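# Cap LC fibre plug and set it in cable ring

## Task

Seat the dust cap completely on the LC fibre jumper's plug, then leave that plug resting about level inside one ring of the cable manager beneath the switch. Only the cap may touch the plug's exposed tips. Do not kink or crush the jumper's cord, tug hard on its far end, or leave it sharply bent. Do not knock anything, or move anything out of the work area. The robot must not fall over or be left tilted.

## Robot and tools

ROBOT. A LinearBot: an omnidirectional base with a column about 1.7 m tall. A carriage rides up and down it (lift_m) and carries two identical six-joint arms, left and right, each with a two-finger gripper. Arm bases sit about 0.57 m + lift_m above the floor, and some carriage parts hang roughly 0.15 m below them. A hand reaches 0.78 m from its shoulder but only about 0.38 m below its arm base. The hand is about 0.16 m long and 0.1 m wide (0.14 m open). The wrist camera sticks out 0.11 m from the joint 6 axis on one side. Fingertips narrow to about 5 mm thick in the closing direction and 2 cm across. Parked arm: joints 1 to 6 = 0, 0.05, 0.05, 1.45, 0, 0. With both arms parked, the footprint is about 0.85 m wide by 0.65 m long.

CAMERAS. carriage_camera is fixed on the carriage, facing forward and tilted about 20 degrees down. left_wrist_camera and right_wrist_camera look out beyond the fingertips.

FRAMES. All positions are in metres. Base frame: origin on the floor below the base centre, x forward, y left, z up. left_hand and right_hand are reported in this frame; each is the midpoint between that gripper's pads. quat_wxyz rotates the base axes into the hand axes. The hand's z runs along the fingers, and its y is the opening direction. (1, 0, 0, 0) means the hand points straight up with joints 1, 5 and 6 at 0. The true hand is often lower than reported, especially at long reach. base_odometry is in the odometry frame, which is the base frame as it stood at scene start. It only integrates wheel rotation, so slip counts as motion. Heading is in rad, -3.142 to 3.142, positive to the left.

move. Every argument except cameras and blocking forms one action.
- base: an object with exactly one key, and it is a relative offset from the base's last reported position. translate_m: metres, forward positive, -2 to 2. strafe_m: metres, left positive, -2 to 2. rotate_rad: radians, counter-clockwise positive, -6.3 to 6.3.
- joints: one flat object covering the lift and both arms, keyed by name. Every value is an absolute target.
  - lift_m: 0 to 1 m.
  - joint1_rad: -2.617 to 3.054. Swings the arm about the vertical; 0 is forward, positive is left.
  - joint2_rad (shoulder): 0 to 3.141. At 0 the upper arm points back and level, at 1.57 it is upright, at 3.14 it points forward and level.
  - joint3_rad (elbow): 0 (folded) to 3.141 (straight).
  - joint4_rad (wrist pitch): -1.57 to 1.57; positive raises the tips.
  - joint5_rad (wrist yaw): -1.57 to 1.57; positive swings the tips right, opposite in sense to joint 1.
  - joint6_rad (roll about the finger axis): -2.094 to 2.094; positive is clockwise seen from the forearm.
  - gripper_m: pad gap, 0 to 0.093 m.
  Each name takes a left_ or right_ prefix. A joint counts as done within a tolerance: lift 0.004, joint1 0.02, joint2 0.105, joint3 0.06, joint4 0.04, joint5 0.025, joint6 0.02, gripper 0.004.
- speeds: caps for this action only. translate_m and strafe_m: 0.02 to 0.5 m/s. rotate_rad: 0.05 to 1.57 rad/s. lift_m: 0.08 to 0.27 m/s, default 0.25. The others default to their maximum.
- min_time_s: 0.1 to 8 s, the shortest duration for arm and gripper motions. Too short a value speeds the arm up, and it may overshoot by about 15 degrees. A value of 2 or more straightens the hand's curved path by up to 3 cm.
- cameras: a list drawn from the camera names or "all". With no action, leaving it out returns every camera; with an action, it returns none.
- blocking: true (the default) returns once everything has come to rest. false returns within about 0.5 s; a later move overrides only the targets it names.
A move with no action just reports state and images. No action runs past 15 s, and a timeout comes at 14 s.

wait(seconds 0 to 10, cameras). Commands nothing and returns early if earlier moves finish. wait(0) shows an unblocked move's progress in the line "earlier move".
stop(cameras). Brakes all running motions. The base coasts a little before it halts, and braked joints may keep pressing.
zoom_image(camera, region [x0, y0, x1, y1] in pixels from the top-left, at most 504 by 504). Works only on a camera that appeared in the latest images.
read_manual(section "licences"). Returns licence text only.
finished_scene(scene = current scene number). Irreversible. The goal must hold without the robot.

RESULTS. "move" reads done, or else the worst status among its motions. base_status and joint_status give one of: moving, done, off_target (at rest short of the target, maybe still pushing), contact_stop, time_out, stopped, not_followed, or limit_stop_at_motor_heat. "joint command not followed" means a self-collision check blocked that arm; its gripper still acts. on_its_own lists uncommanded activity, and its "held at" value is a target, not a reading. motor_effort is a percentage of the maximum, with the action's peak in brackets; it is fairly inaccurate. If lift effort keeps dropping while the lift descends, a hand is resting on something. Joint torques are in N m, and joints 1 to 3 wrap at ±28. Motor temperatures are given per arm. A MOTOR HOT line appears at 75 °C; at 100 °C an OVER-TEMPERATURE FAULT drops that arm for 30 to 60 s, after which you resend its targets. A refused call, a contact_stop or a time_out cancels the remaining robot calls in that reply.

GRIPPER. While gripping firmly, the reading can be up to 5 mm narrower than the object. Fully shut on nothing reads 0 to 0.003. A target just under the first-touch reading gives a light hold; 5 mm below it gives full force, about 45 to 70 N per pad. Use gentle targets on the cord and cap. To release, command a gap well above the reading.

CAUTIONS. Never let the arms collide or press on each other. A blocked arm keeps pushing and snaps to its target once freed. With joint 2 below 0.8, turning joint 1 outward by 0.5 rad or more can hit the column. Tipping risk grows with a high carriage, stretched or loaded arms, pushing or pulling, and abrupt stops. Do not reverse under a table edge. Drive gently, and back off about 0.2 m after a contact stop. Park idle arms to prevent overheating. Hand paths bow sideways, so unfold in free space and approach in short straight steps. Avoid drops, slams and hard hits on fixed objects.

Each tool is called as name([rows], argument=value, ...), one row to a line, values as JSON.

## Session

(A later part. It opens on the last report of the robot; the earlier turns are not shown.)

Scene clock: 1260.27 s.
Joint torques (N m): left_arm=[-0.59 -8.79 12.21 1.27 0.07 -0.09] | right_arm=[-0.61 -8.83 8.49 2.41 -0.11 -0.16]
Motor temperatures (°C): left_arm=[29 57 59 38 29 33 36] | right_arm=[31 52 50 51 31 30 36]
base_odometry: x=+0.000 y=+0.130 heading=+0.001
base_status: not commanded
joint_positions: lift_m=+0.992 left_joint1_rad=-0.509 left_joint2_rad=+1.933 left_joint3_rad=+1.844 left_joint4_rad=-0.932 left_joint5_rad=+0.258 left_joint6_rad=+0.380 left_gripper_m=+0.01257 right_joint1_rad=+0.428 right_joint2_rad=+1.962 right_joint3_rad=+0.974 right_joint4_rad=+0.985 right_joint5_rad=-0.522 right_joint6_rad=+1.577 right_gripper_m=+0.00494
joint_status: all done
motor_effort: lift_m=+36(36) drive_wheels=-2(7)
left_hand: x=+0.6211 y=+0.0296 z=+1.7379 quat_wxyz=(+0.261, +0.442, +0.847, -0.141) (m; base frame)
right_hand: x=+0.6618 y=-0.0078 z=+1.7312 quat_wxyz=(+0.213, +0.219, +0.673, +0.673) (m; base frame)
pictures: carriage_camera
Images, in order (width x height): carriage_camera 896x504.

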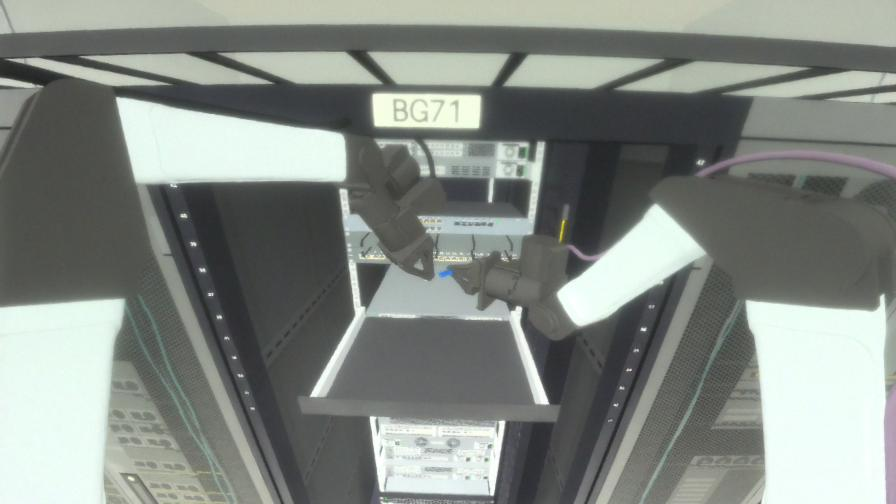

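move(joints={"left_joint1_rad": -0.532, "left_joint2_rad": 1.996, "left_joint3_rad": 1.941, "left_joint4_rad": -0.906, "left_joint5_rad": 0.240, "left_joint6_rad": 0.357}, min_time_s=1.5, cameras=["left_wrist_camera", "right_wrist_camera"])

zoom_image(camera="left_wrist_camera", region=[420, 195, 485, 275])

zoom_image(camera="right_wrist_camera", region=[425, 280, 475, 340])

Scene clock: 1291.63 s.
Joint torques (N m): left_arm=[-0.62 -8.61 11.17 1.56 0.07 -0.09] | right_arm=[-0.61 -8.8 8.5 2.41 -0.11 -0.15]
Motor temperatures (°C): left_arm=[29 57 61 38 29 33 36] | right_arm=[31 51 51 51 31 30 36]
move: done
base_odometry: x=+0.000 y=+0.130 heading=+0.001
base_status: not commanded
joint_positions: lift_m=+0.992 left_joint1_rad=-0.524 left_joint2_rad=+1.980 left_joint3_rad=+1.903 left_joint4_rad=-0.921 left_joint5_rad=+0.253 left_joint6_rad=+0.368 left_gripper_m=+0.01257 right_joint1_rad=+0.428 right_joint2_rad=+1.962 right_joint3_rad=+0.974 right_joint4_rad=+0.985 right_joint5_rad=-0.522 right_joint6_rad=+1.577 right_gripper_m=+0.00494
joint_status: all done
motor_effort: lift_m=+36(36) drive_wheels=-5(6)
left_hand: x=+0.6311 y=+0.0165 z=+1.7390 quat_wxyz=(+0.270, +0.443, +0.843, -0.143) (m; base frame)
right_hand: x=+0.6618 y=-0.0078 z=+1.7312 quat_wxyz=(+0.213, +0.219, +0.673, +0.673) (m; base frame)
pictures: left_wrist_camera, right_wrist_camera
Images, in order (width x height): left_wrist_camera 896x504, right_wrist_camera 896x504.

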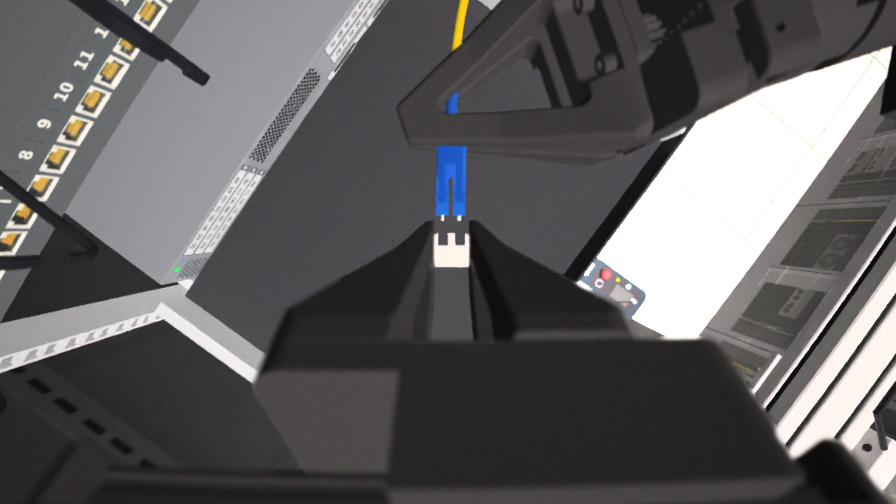

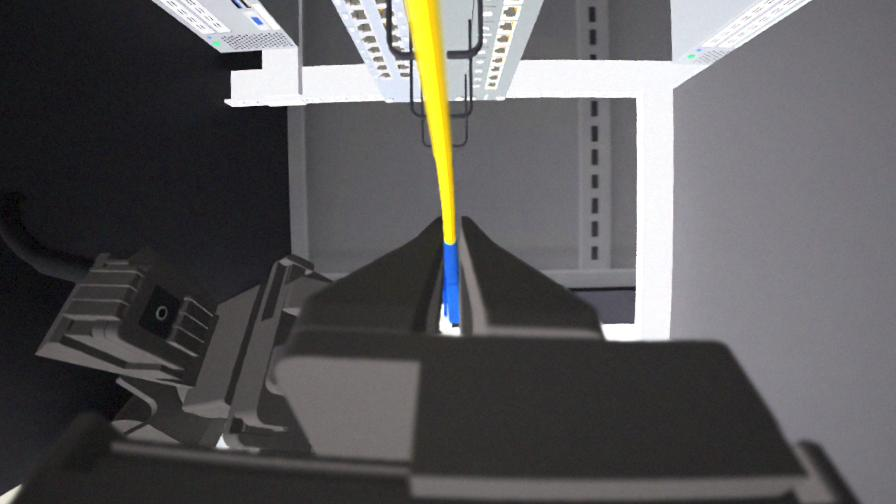

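Scaled by 6.300 from the camera's 896x504 image, which has a finer 1280x720 frame.

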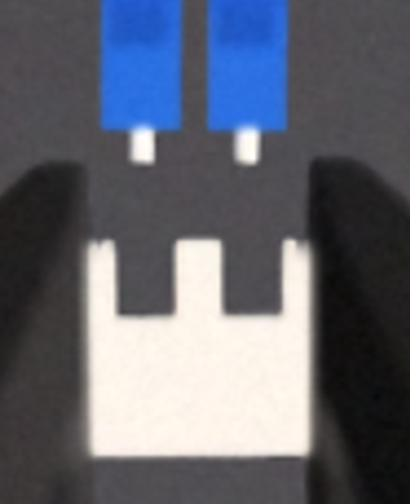

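Scaled by 8.400 from the camera's 896x504 image, which has a finer 1280x720 frame.

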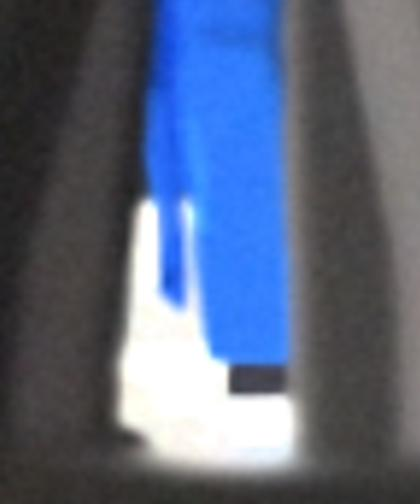

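move(joints={"left_joint2_rad": 1.994, "left_joint3_rad": 1.868, "left_joint4_rad": -0.890}, min_time_s=1.0, cameras=["left_wrist_camera", "right_wrist_camera"])

zoom_image(camera="left_wrist_camera", region=[420, 195, 485, 275])

zoom_image(camera="right_wrist_camera", region=[425, 280, 475, 340])

Scene clock: 1348.03 s.
Joint torques (N m): left_arm=[-0.62 -8.75 6.39 1.56 0.07 -0.1] | right_arm=[-0.61 -8.83 8.49 2.41 -0.11 -0.15]
Motor temperatures (°C): left_arm=[29 54 66 40 29 33 36] | right_arm=[31 51 51 51 31 30 36]
move: done
base_odometry: x=+0.000 y=+0.130 heading=+0.001
base_status: not commanded
joint_positions: lift_m=+0.992 left_joint1_rad=-0.524 left_joint2_rad=+1.980 left_joint3_rad=+1.884 left_joint4_rad=-0.905 left_joint5_rad=+0.253 left_joint6_rad=+0.368 left_gripper_m=+0.01257 right_joint1_rad=+0.428 right_joint2_rad=+1.962 right_joint3_rad=+0.974 right_joint4_rad=+0.985 right_joint5_rad=-0.522 right_joint6_rad=+1.577 right_gripper_m=+0.00494
joint_status: all done
motor_effort: lift_m=+36(36) drive_wheels=-3(5)
left_hand: x=+0.6313 y=+0.0165 z=+1.7341 quat_wxyz=(+0.269, +0.443, +0.844, -0.142) (m; base frame)
right_hand: x=+0.6618 y=-0.0078 z=+1.7312 quat_wxyz=(+0.213, +0.219, +0.673, +0.673) (m; base frame)
pictures: left_wrist_camera, right_wrist_camera
Images, in order (width x height): left_wrist_camera 896x504, right_wrist_camera 896x504.

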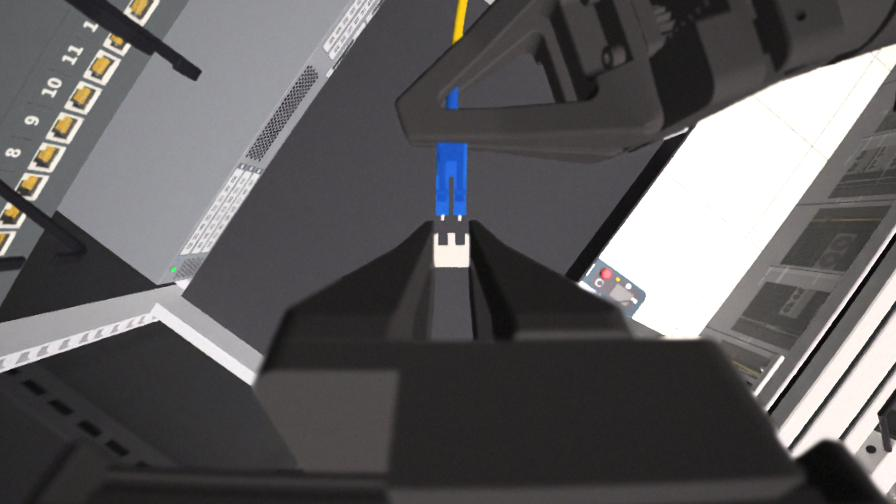

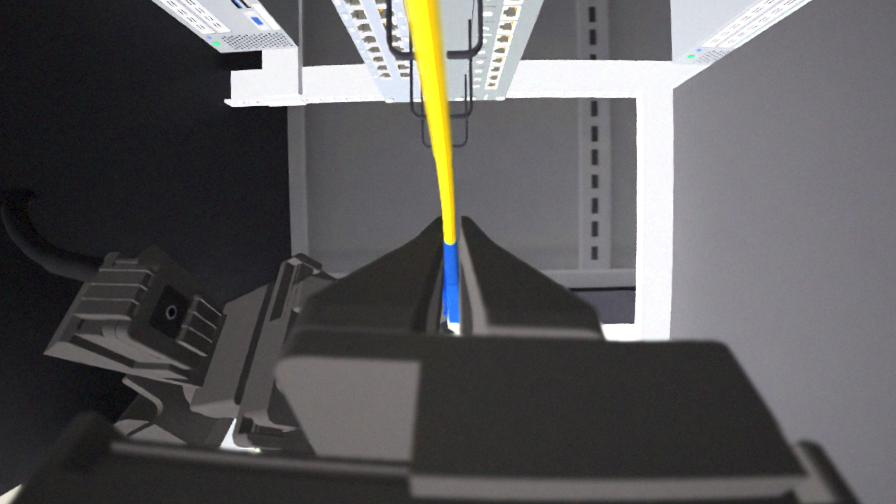

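Scaled by 6.300 from the camera's 896x504 image, which has a finer 1280x720 frame.

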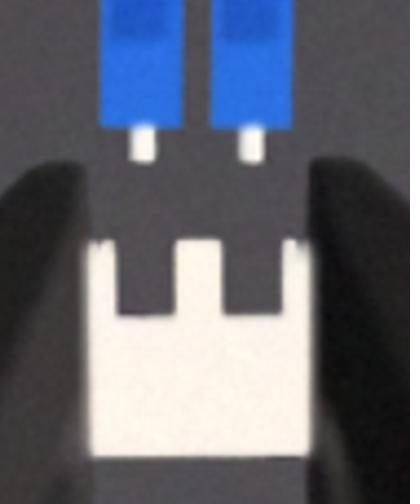

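Scaled by 8.400 from the camera's 896x504 image, which has a finer 1280x720 frame.

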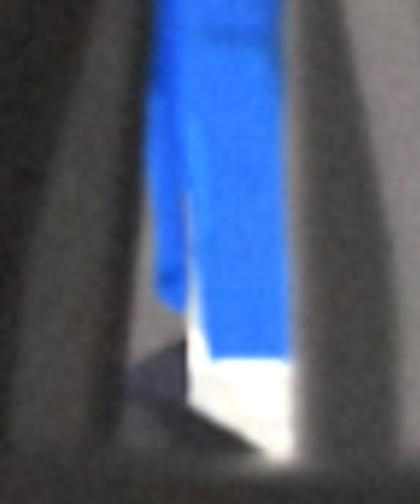

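move(joints={"left_joint1_rad": -0.538, "left_joint2_rad": 2.0175, "left_joint3_rad": 1.954, "left_joint4_rad": -0.892, "left_joint5_rad": 0.237, "left_joint6_rad": 0.355}, min_time_s=1.0, cameras=["left_wrist_camera", "right_wrist_camera"])

zoom_image(camera="left_wrist_camera", region=[420, 195, 485, 275])

zoom_image(camera="right_wrist_camera", region=[425, 280, 475, 340])

Scene clock: 1395.50 s.
Joint torques (N m): left_arm=[-0.64 -8.81 11.02 1.54 0.06 -0.09] | right_arm=[-0.53 -8.83 8.42 2.41 -0.11 -0.15]
Motor temperatures (°C): left_arm=[29 54 57 41 29 33 36] | right_arm=[31 51 51 51 31 30 36]
move: done
base_odometry: x=+0.000 y=+0.130 heading=+0.001
base_status: not commanded
joint_positions: lift_m=+0.992 left_joint1_rad=-0.529 left_joint2_rad=+2.002 left_joint3_rad=+1.917 left_joint4_rad=-0.904 left_joint5_rad=+0.250 left_joint6_rad=+0.366 left_gripper_m=+0.01257 right_joint1_rad=+0.427 right_joint2_rad=+1.962 right_joint3_rad=+0.975 right_joint4_rad=+0.985 right_joint5_rad=-0.522 right_joint6_rad=+1.577 right_gripper_m=+0.00494
joint_status: all done
motor_effort: lift_m=+36(36) drive_wheels=-3(6)
left_hand: x=+0.6363 y=+0.0107 z=+1.7357 quat_wxyz=(+0.274, +0.444, +0.841, -0.142) (m; base frame)
right_hand: x=+0.6622 y=-0.0083 z=+1.7315 quat_wxyz=(+0.213, +0.219, +0.673, +0.673) (m; base frame)
pictures: left_wrist_camera, right_wrist_camera
Images, in order (width x height): left_wrist_camera 896x504, right_wrist_camera 896x504.

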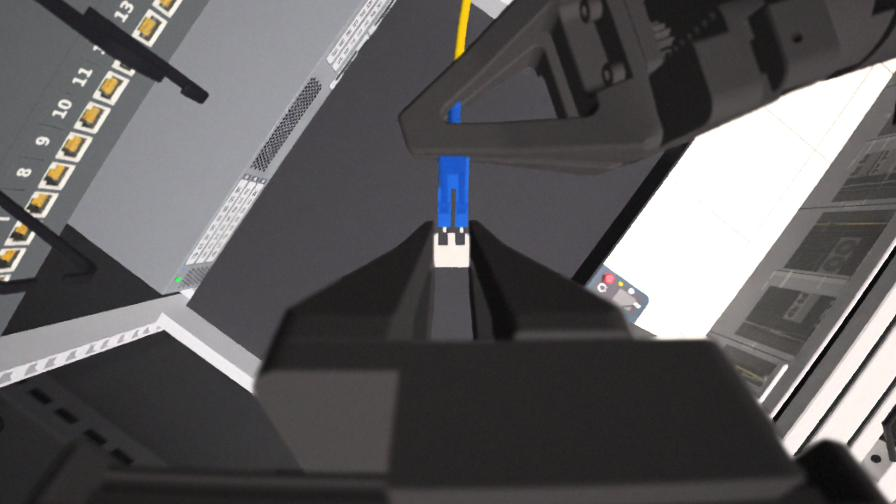

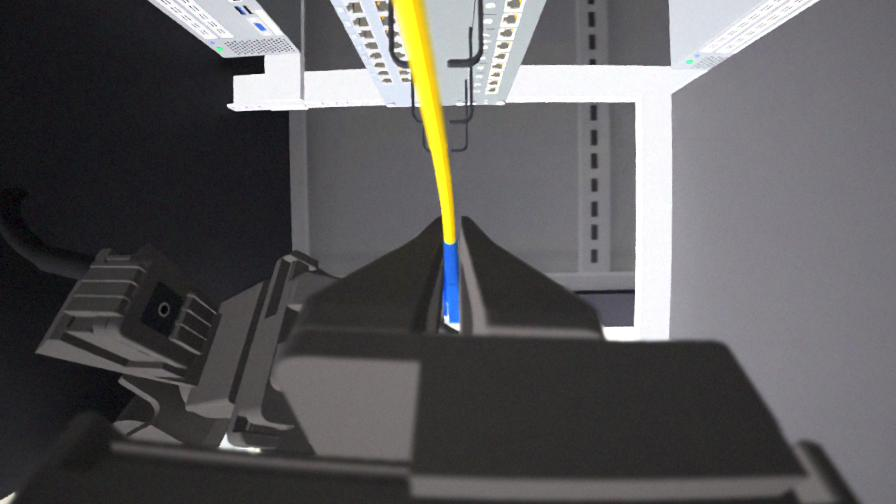

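Scaled by 6.300 from the camera's 896x504 image, which has a finer 1280x720 frame.

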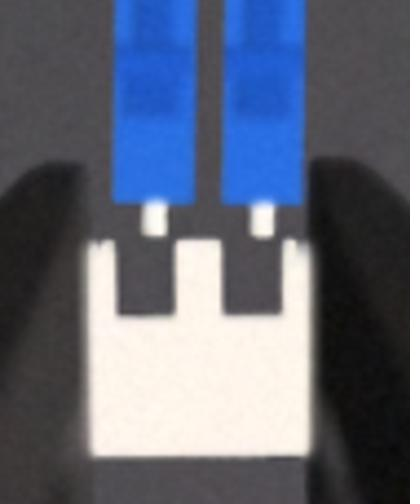

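Scaled by 8.400 from the camera's 896x504 image, which has a finer 1280x720 frame.

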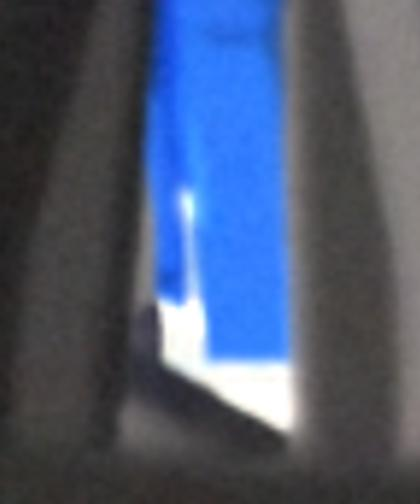

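move(joints={"left_joint1_rad": -0.541, "left_joint2_rad": 2.0295, "left_joint3_rad": 1.965, "left_joint4_rad": -0.892, "left_joint5_rad": 0.235, "left_joint6_rad": 0.354}, min_time_s=1.0, cameras=["left_wrist_camera", "right_wrist_camera"])

zoom_image(camera="left_wrist_camera", region=[420, 195, 485, 275])

zoom_image(camera="right_wrist_camera", region=[425, 280, 475, 340])

Scene clock: 1413.63 s.
Joint torques (N m): left_arm=[-0.59 -8.84 11.18 1.54 0.07 -0.09] | right_arm=[-0.54 -8.84 8.42 2.41 -0.11 -0.15]
Motor temperatures (°C): left_arm=[29 55 58 41 29 33 37] | right_arm=[31 51 51 51 31 30 36]
move: done
base_odometry: x=+0.000 y=+0.130 heading=+0.001
base_status: not commanded
joint_positions: lift_m=+0.992 left_joint1_rad=-0.533 left_joint2_rad=+2.012 left_joint3_rad=+1.926 left_joint4_rad=-0.904 left_joint5_rad=+0.248 left_joint6_rad=+0.365 left_gripper_m=+0.01257 right_joint1_rad=+0.427 right_joint2_rad=+1.962 right_joint3_rad=+0.975 right_joint4_rad=+0.985 right_joint5_rad=-0.522 right_joint6_rad=+1.577 right_gripper_m=+0.00494
joint_status: all done
motor_effort: lift_m=+36(36) drive_wheels=-2(7)
left_hand: x=+0.6373 y=+0.0082 z=+1.7340 quat_wxyz=(+0.273, +0.445, +0.841, -0.142) (m; base frame)
right_hand: x=+0.6622 y=-0.0083 z=+1.7315 quat_wxyz=(+0.213, +0.219, +0.673, +0.673) (m; base frame)
pictures: left_wrist_camera, right_wrist_camera
Images, in order (width x height): left_wrist_camera 896x504, right_wrist_camera 896x504.

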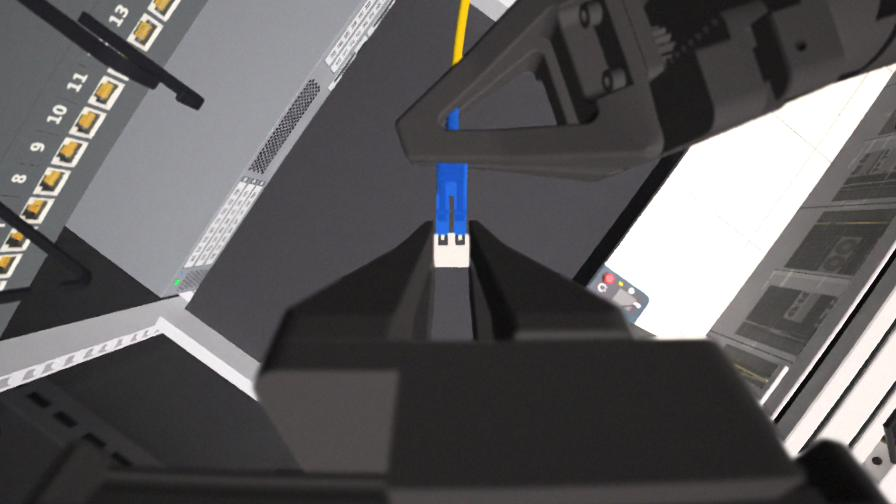

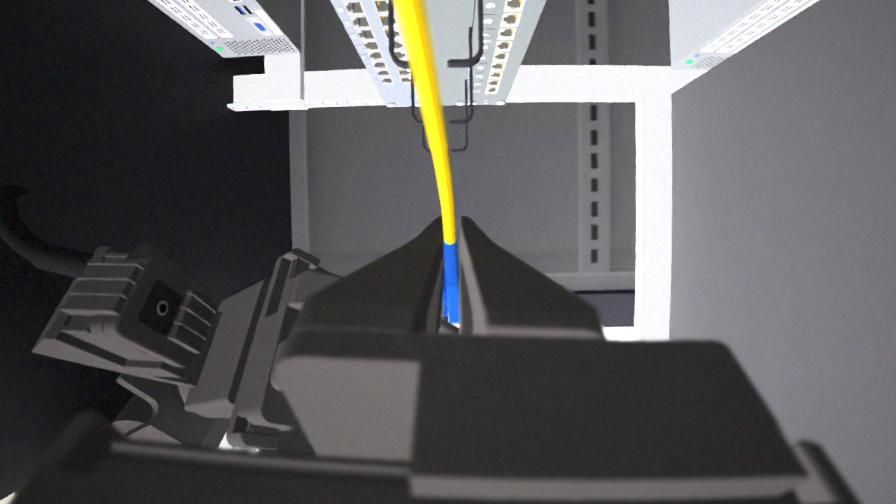

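Scaled by 6.300 from the camera's 896x504 image, which has a finer 1280x720 frame.

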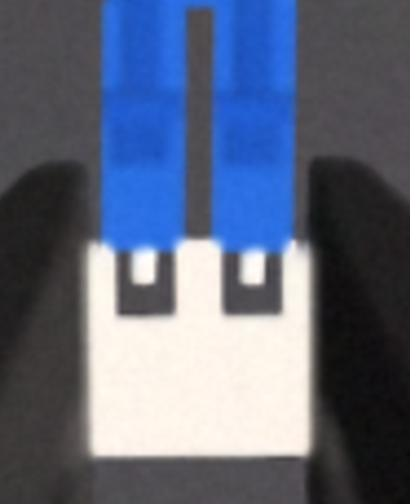

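Scaled by 8.400 from the camera's 896x504 image, which has a finer 1280x720 frame.

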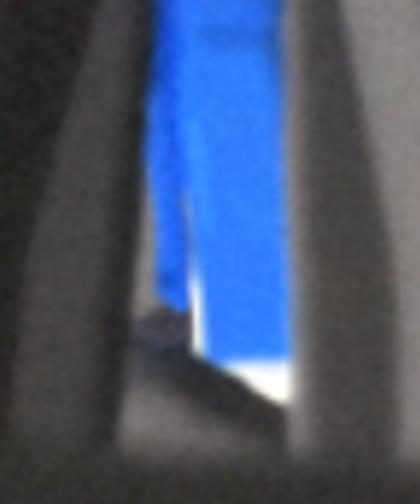

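move(joints={"left_joint1_rad": -0.545, "left_joint2_rad": 2.0455, "left_joint3_rad": 1.987, "left_joint4_rad": -0.898, "left_joint5_rad": 0.233, "left_joint6_rad": 0.351}, min_time_s=1.0, cameras=["left_wrist_camera", "right_wrist_camera"])

zoom_image(camera="left_wrist_camera", region=[420, 195, 485, 275])

zoom_image(camera="right_wrist_camera", region=[425, 280, 475, 340])

Scene clock: 1436.83 s.
Joint torques (N m): left_arm=[-0.66 -8.84 11.34 1.49 0.06 -0.1] | right_arm=[-0.28 -8.83 8.42 2.42 -0.11 -0.15]
Motor temperatures (°C): left_arm=[29 57 63 41 29 33 37] | right_arm=[31 51 51 51 31 30 36]
move: done
base_odometry: x=+0.000 y=+0.130 heading=+0.001
base_status: not commanded
joint_positions: lift_m=+0.992 left_joint1_rad=-0.536 left_joint2_rad=+2.027 left_joint3_rad=+1.947 left_joint4_rad=-0.904 left_joint5_rad=+0.247 left_joint6_rad=+0.362 left_gripper_m=+0.01257 right_joint1_rad=+0.425 right_joint2_rad=+1.962 right_joint3_rad=+0.975 right_joint4_rad=+0.985 right_joint5_rad=-0.522 right_joint6_rad=+1.577 right_gripper_m=+0.00494
joint_status: all done
motor_effort: lift_m=+36(36) drive_wheels=-1(6)
left_hand: x=+0.6403 y=+0.0049 z=+1.7345 quat_wxyz=(+0.276, +0.445, +0.840, -0.142) (m; base frame)
right_hand: x=+0.6629 y=-0.0093 z=+1.7313 quat_wxyz=(+0.214, +0.220, +0.673, +0.673) (m; base frame)
pictures: left_wrist_camera, right_wrist_camera
Images, in order (width x height): left_wrist_camera 896x504, right_wrist_camera 896x504.

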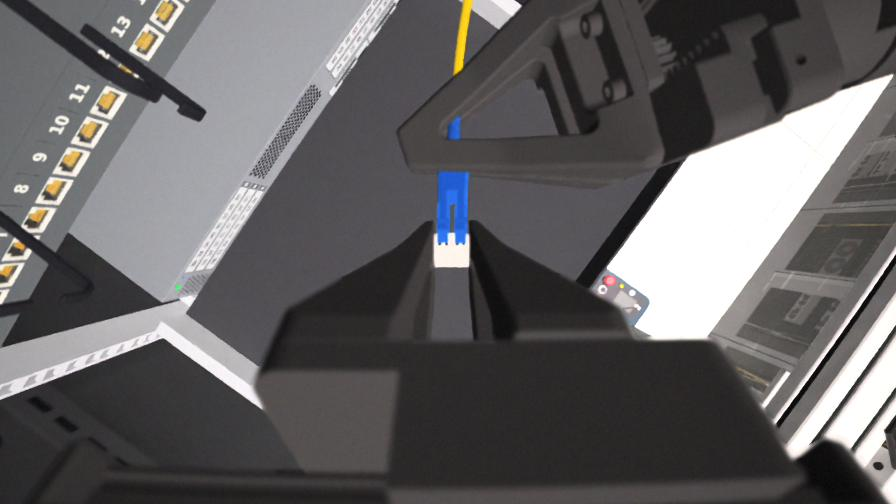

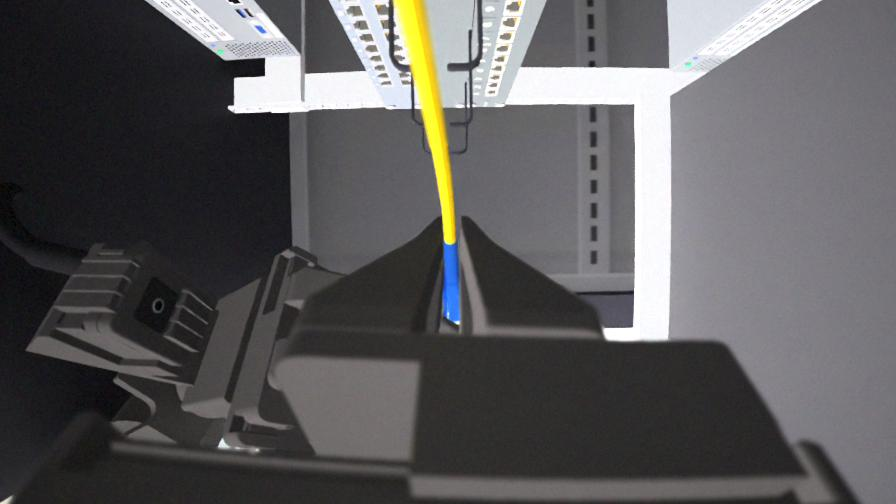

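Scaled by 6.300 from the camera's 896x504 image, which has a finer 1280x720 frame.

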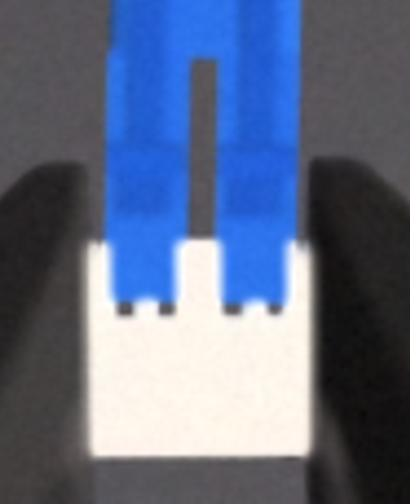

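Scaled by 8.400 from the camera's 896x504 image, which has a finer 1280x720 frame.

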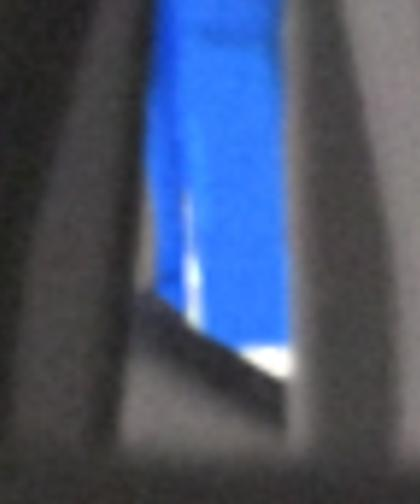

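move(joints={"left_joint1_rad": -0.5495, "left_joint2_rad": 2.0615, "left_joint3_rad": 2.007, "left_joint4_rad": -0.910, "left_joint5_rad": 0.230, "left_joint6_rad": 0.348}, min_time_s=1.0, cameras=["left_wrist_camera", "right_wrist_camera"])

zoom_image(camera="left_wrist_camera", region=[420, 195, 485, 275])

zoom_image(camera="right_wrist_camera", region=[425, 220, 475, 340])

Scene clock: 1451.57 s.
Joint torques (N m): left_arm=[-0.75 -8.8 11.19 1.51 0.07 -0.1] | right_arm=[0.01 -8.8 8.42 2.48 -0.11 -0.15]
Motor temperatures (°C): left_arm=[29 57 64 41 29 33 37] | right_arm=[31 50 51 51 31 30 36]
move: done
base_odometry: x=+0.000 y=+0.130 heading=+0.001
base_status: not commanded
joint_positions: lift_m=+0.992 left_joint1_rad=-0.540 left_joint2_rad=+2.042 left_joint3_rad=+1.968 left_joint4_rad=-0.919 left_joint5_rad=+0.242 left_joint6_rad=+0.359 left_gripper_m=+0.01257 right_joint1_rad=+0.422 right_joint2_rad=+1.962 right_joint3_rad=+0.975 right_joint4_rad=+0.979 right_joint5_rad=-0.522 right_joint6_rad=+1.577 right_gripper_m=+0.00494
joint_status: all done
motor_effort: lift_m=+36(36) drive_wheels=-4(7)
left_hand: x=+0.6410 y=+0.0033 z=+1.7330 quat_wxyz=(+0.271, +0.444, +0.842, -0.141) (m; base frame)
right_hand: x=+0.6637 y=-0.0105 z=+1.7300 quat_wxyz=(+0.213, +0.222, +0.674, +0.671) (m; base frame)
pictures: left_wrist_camera, right_wrist_camera
Images, in order (width x height): left_wrist_camera 896x504, right_wrist_camera 896x504.

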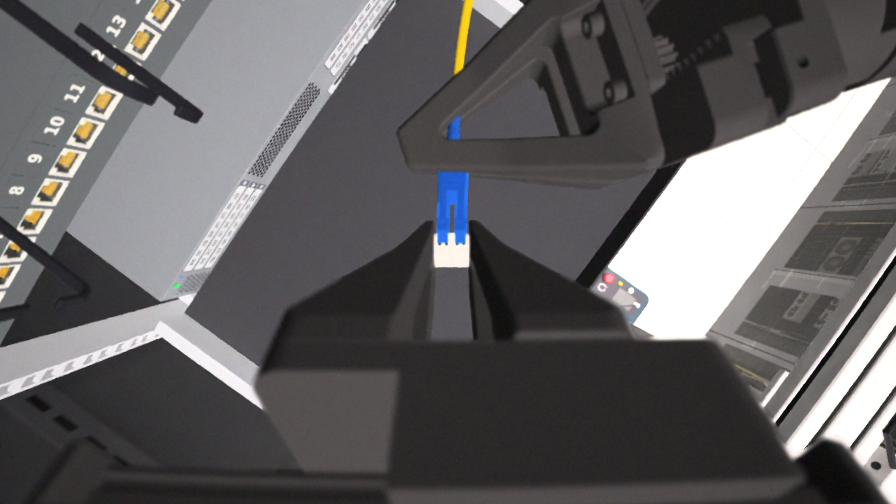

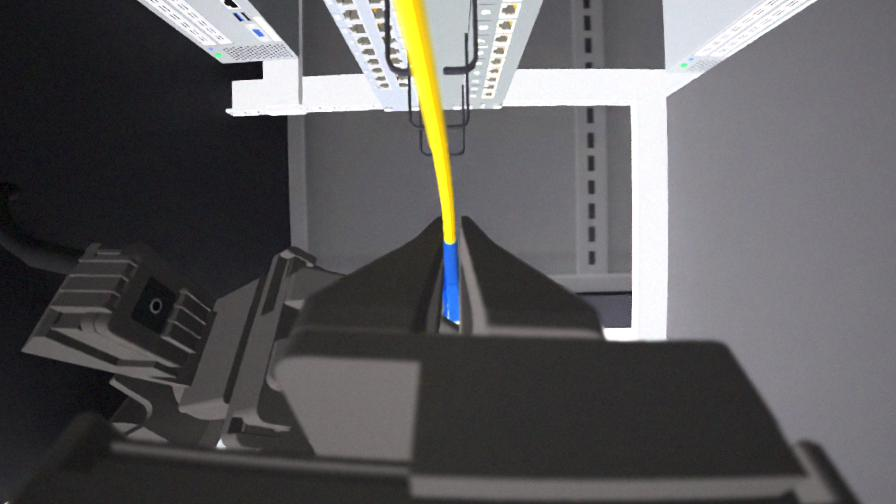

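Scaled by 6.300 from the camera's 896x504 image, which has a finer 1280x720 frame.

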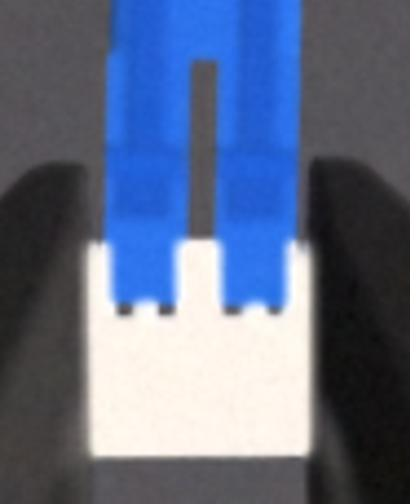

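Scaled by 4.200 from the camera's 896x504 image, which has a finer 1280x720 frame.

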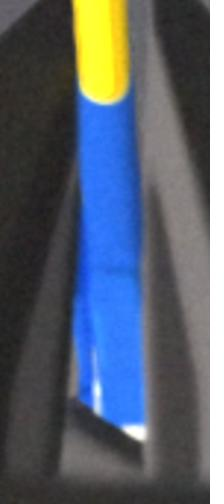

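move(joints={"left_joint1_rad": -0.555, "left_joint2_rad": 2.08, "left_joint3_rad": 2.034, "left_joint4_rad": -0.919, "left_joint5_rad": 0.228, "left_joint6_rad": 0.346, "right_joint1_rad": 0.440, "right_joint5_rad": -0.516}, min_time_s=1.2, cameras=["left_wrist_camera", "right_wrist_camera"])

zoom_image(camera="left_wrist_camera", region=[420, 195, 485, 275])

zoom_image(camera="right_wrist_camera", region=[425, 220, 475, 340])

Scene clock: 1479.90 s.
Joint torques (N m): left_arm=[-0.99 -8.84 11.19 1.56 0.13 -0.09] | right_arm=[1.62 -8.85 8.42 2.53 -0.15 -0.15]
Motor temperatures (°C): left_arm=[29 55 62 40 29 33 37] | right_arm=[31 50 51 51 31 30 36]
move: done
base_odometry: x=+0.000 y=+0.130 heading=+0.001
base_status: not commanded
joint_positions: lift_m=+0.992 left_joint1_rad=-0.542 left_joint2_rad=+2.059 left_joint3_rad=+1.995 left_joint4_rad=-0.932 left_joint5_rad=+0.233 left_joint6_rad=+0.357 left_gripper_m=+0.01257 right_joint1_rad=+0.423 right_joint2_rad=+1.962 right_joint3_rad=+0.975 right_joint4_rad=+0.976 right_joint5_rad=-0.503 right_joint6_rad=+1.577 right_gripper_m=+0.00494
joint_status: all done
motor_effort: lift_m=+36(36) drive_wheels=-1(5)
left_hand: x=+0.6437 y=+0.0020 z=+1.7324 quat_wxyz=(+0.270, +0.444, +0.844, -0.137) (m; base frame)
right_hand: x=+0.6659 y=-0.0118 z=+1.7294 quat_wxyz=(+0.219, +0.229, +0.673, +0.669) (m; base frame)
pictures: left_wrist_camera, right_wrist_camera
Images, in order (width x height): left_wrist_camera 896x504, right_wrist_camera 896x504.

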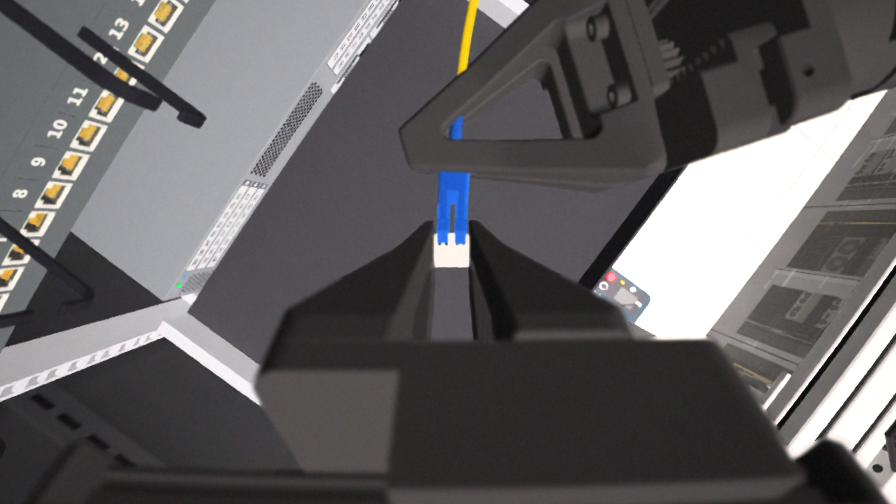

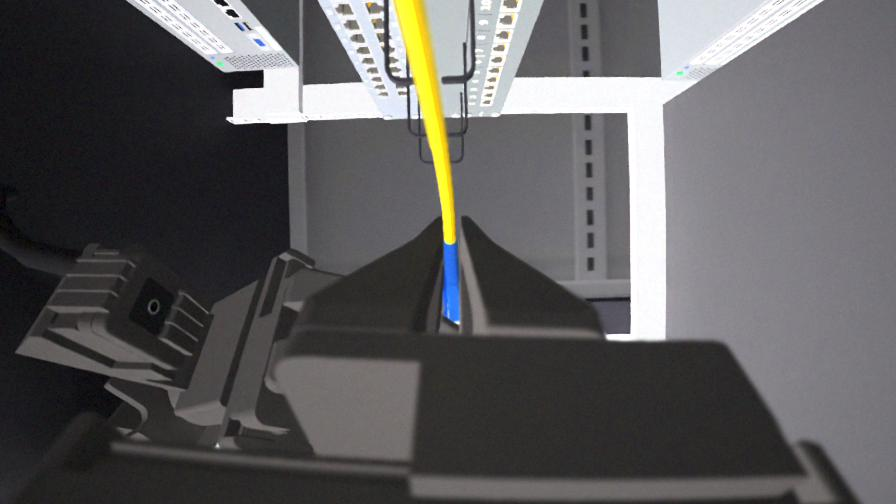

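Scaled by 6.300 from the camera's 896x504 image, which has a finer 1280x720 frame.

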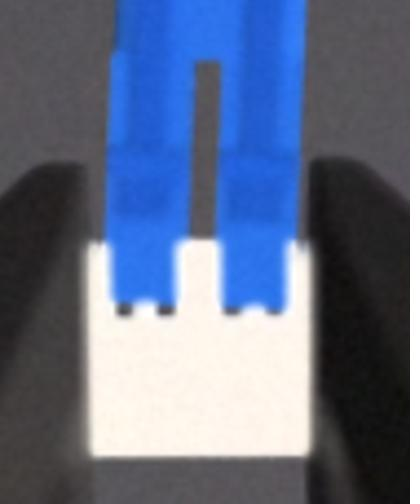

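Scaled by 4.200 from the camera's 896x504 image, which has a finer 1280x720 frame.

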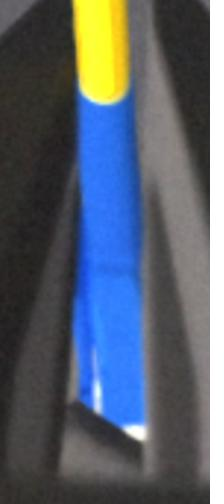

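zoom_image(camera="left_wrist_camera", region=[430, 225, 475, 275])

Scaled by 10.080 from the camera's 896x504 image, which has a finer 1280x720 frame.

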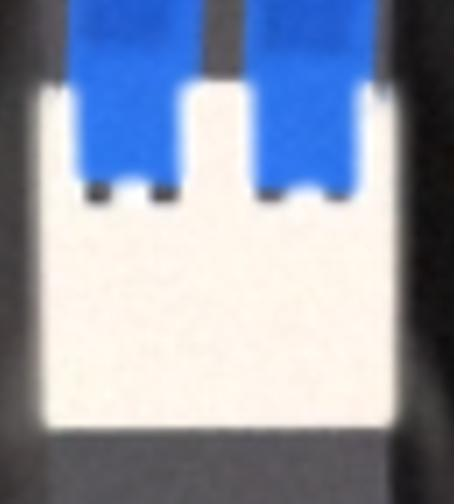

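move(joints={"left_joint2_rad": 2.0785, "left_joint3_rad": 2.043, "left_joint4_rad": -0.927, "right_joint6_rad": 1.641, "right_joint5_rad": -0.538}, min_time_s=1.5, cameras=["left_wrist_camera", "right_wrist_camera"])

zoom_image(camera="left_wrist_camera", region=[420, 195, 485, 275])

zoom_image(camera="right_wrist_camera", region=[425, 220, 475, 340])

Scene clock: 1524.93 s.
Joint torques (N m): left_arm=[-0.99 -8.94 11.26 1.58 0.14 -0.1] | right_arm=[1.52 -8.83 8.42 2.55 -0.35 -0.09]
Motor temperatures (°C): left_arm=[29 55 65 40 29 33 37] | right_arm=[31 50 51 53 31 30 36]
move: off_target
base_odometry: x=+0.000 y=+0.130 heading=+0.001
base_status: not commanded
joint_positions: lift_m=+0.992 left_joint1_rad=-0.542 left_joint2_rad=+2.059 left_joint3_rad=+2.003 left_joint4_rad=-0.943 left_joint5_rad=+0.232 left_joint6_rad=+0.357 left_gripper_m=+0.01256 right_joint1_rad=+0.424 right_joint2_rad=+1.962 right_joint3_rad=+0.975 right_joint4_rad=+0.974 right_joint5_rad=-0.506 right_joint6_rad=+1.628 right_gripper_m=+0.00494
joint_status: right_joint5_rad off_target (ended at -0.505, target -0.538); the others done
motor_effort: lift_m=+36(36) drive_wheels=+0(8)
left_hand: x=+0.6430 y=+0.0026 z=+1.7338 quat_wxyz=(+0.268, +0.443, +0.844, -0.137) (m; base frame)
right_hand: x=+0.6653 y=-0.0112 z=+1.7289 quat_wxyz=(+0.200, +0.246, +0.668, +0.674) (m; base frame)
pictures: left_wrist_camera, right_wrist_camera
Images, in order (width x height): left_wrist_camera 896x504, right_wrist_camera 896x504.

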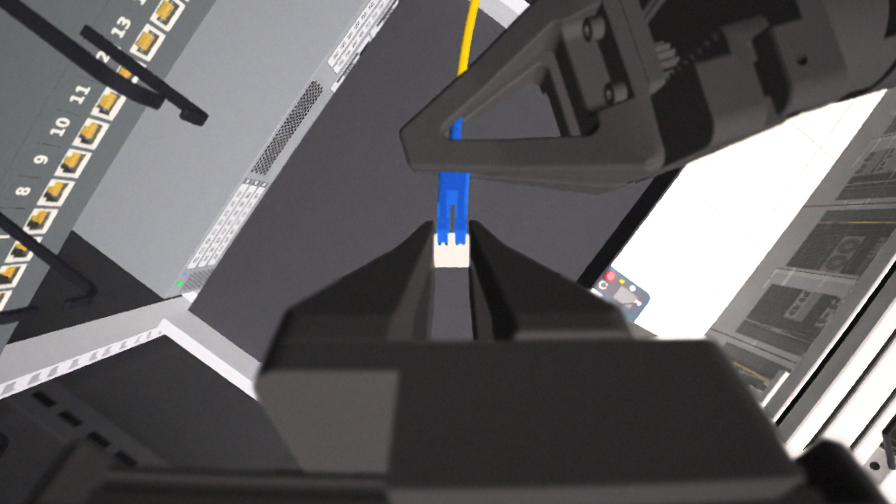

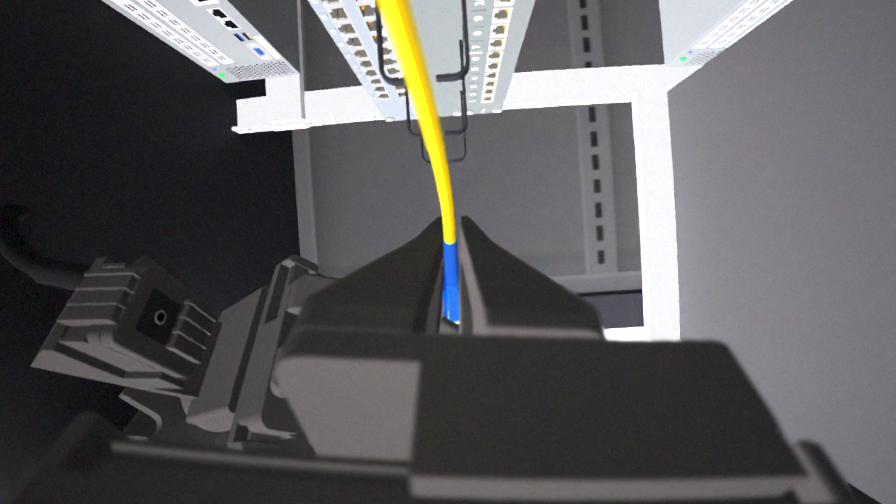

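Scaled by 6.300 from the camera's 896x504 image, which has a finer 1280x720 frame.

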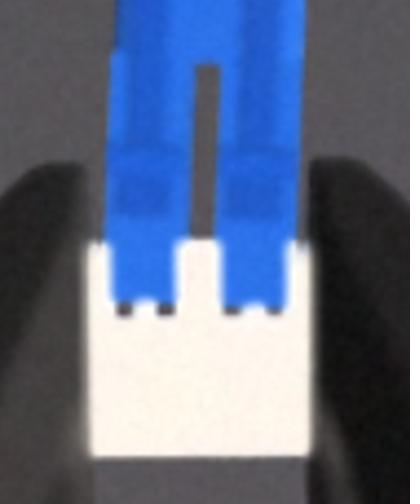

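Scaled by 4.200 from the camera's 896x504 image, which has a finer 1280x720 frame.

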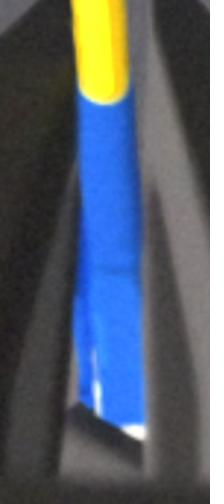

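move(joints={"left_joint1_rad": -0.560, "left_joint2_rad": 2.08, "left_joint3_rad": 2.050, "left_joint4_rad": -0.855, "left_joint5_rad": 0.253, "left_joint6_rad": 0.346, "right_joint1_rad": 0.452, "right_joint5_rad": -0.60}, min_time_s=1.5, cameras=["left_wrist_camera", "right_wrist_camera"])

zoom_image(camera="left_wrist_camera", region=[420, 195, 485, 275])

zoom_image(camera="right_wrist_camera", region=[425, 220, 475, 340])

Scene clock: 1550.37 s.
Joint torques (N m): left_arm=[-1.21 -8.83 11.9 2.35 0.37 -0.09] | right_arm=[2.73 -8.81 8.4 2.54 -0.83 -0.07]
Motor temperatures (°C): left_arm=[29 55 65 41 29 33 37] | right_arm=[31 50 51 55 31 30 36]
move: off_target
base_odometry: x=+0.000 y=+0.130 heading=+0.001
base_status: not commanded
joint_positions: lift_m=+0.992 left_joint1_rad=-0.545 left_joint2_rad=+2.059 left_joint3_rad=+2.003 left_joint4_rad=-0.942 left_joint5_rad=+0.232 left_joint6_rad=+0.357 left_gripper_m=+0.01256 right_joint1_rad=+0.425 right_joint2_rad=+1.962 right_joint3_rad=+0.975 right_joint4_rad=+0.974 right_joint5_rad=-0.523 right_joint6_rad=+1.628 right_gripper_m=+0.00494
joint_status: left_joint4_rad off_target (ended at -0.942, target -0.855); right_joint1_rad off_target (ended at +0.424, target +0.452); right_joint5_rad off_target (ended at -0.523, target -0.600); the others done
motor_effort: lift_m=+36(36) drive_wheels=+0(6)
left_hand: x=+0.6425 y=+0.0013 z=+1.7340 quat_wxyz=(+0.269, +0.444, +0.844, -0.137) (m; base frame)
right_hand: x=+0.6628 y=-0.0092 z=+1.7289 quat_wxyz=(+0.194, +0.240, +0.670, +0.676) (m; base frame)
pictures: left_wrist_camera, right_wrist_camera
Images, in order (width x height): left_wrist_camera 896x504, right_wrist_camera 896x504.

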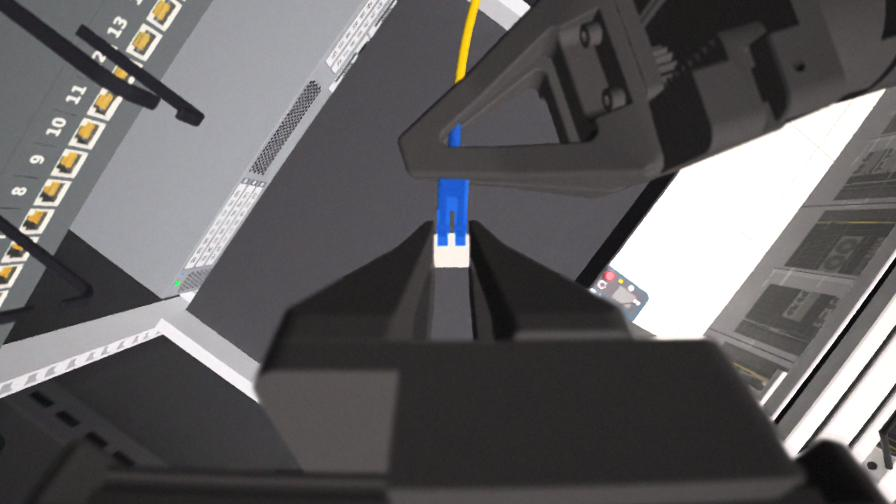

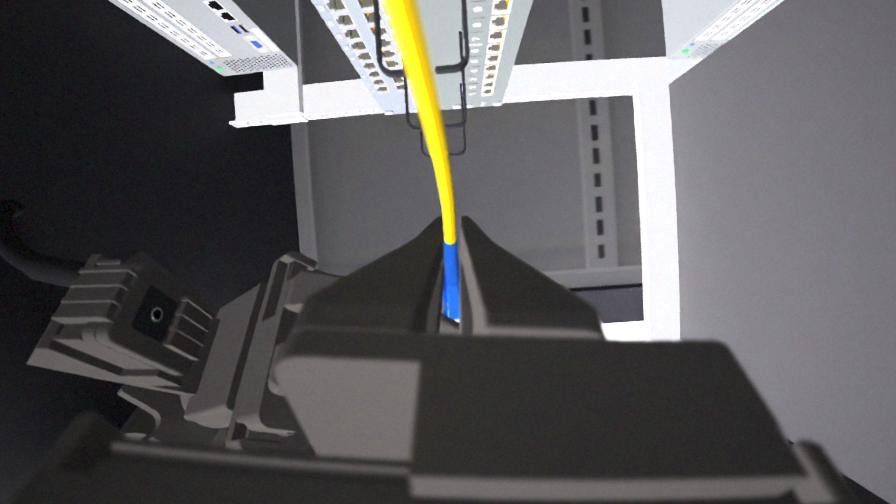

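Scaled by 6.300 from the camera's 896x504 image, which has a finer 1280x720 frame.

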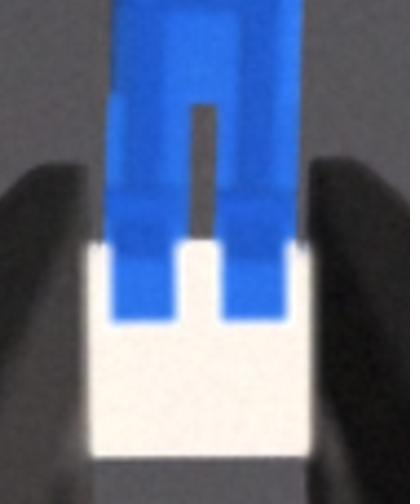

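Scaled by 4.200 from the camera's 896x504 image, which has a finer 1280x720 frame.

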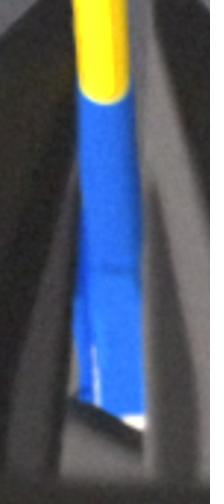

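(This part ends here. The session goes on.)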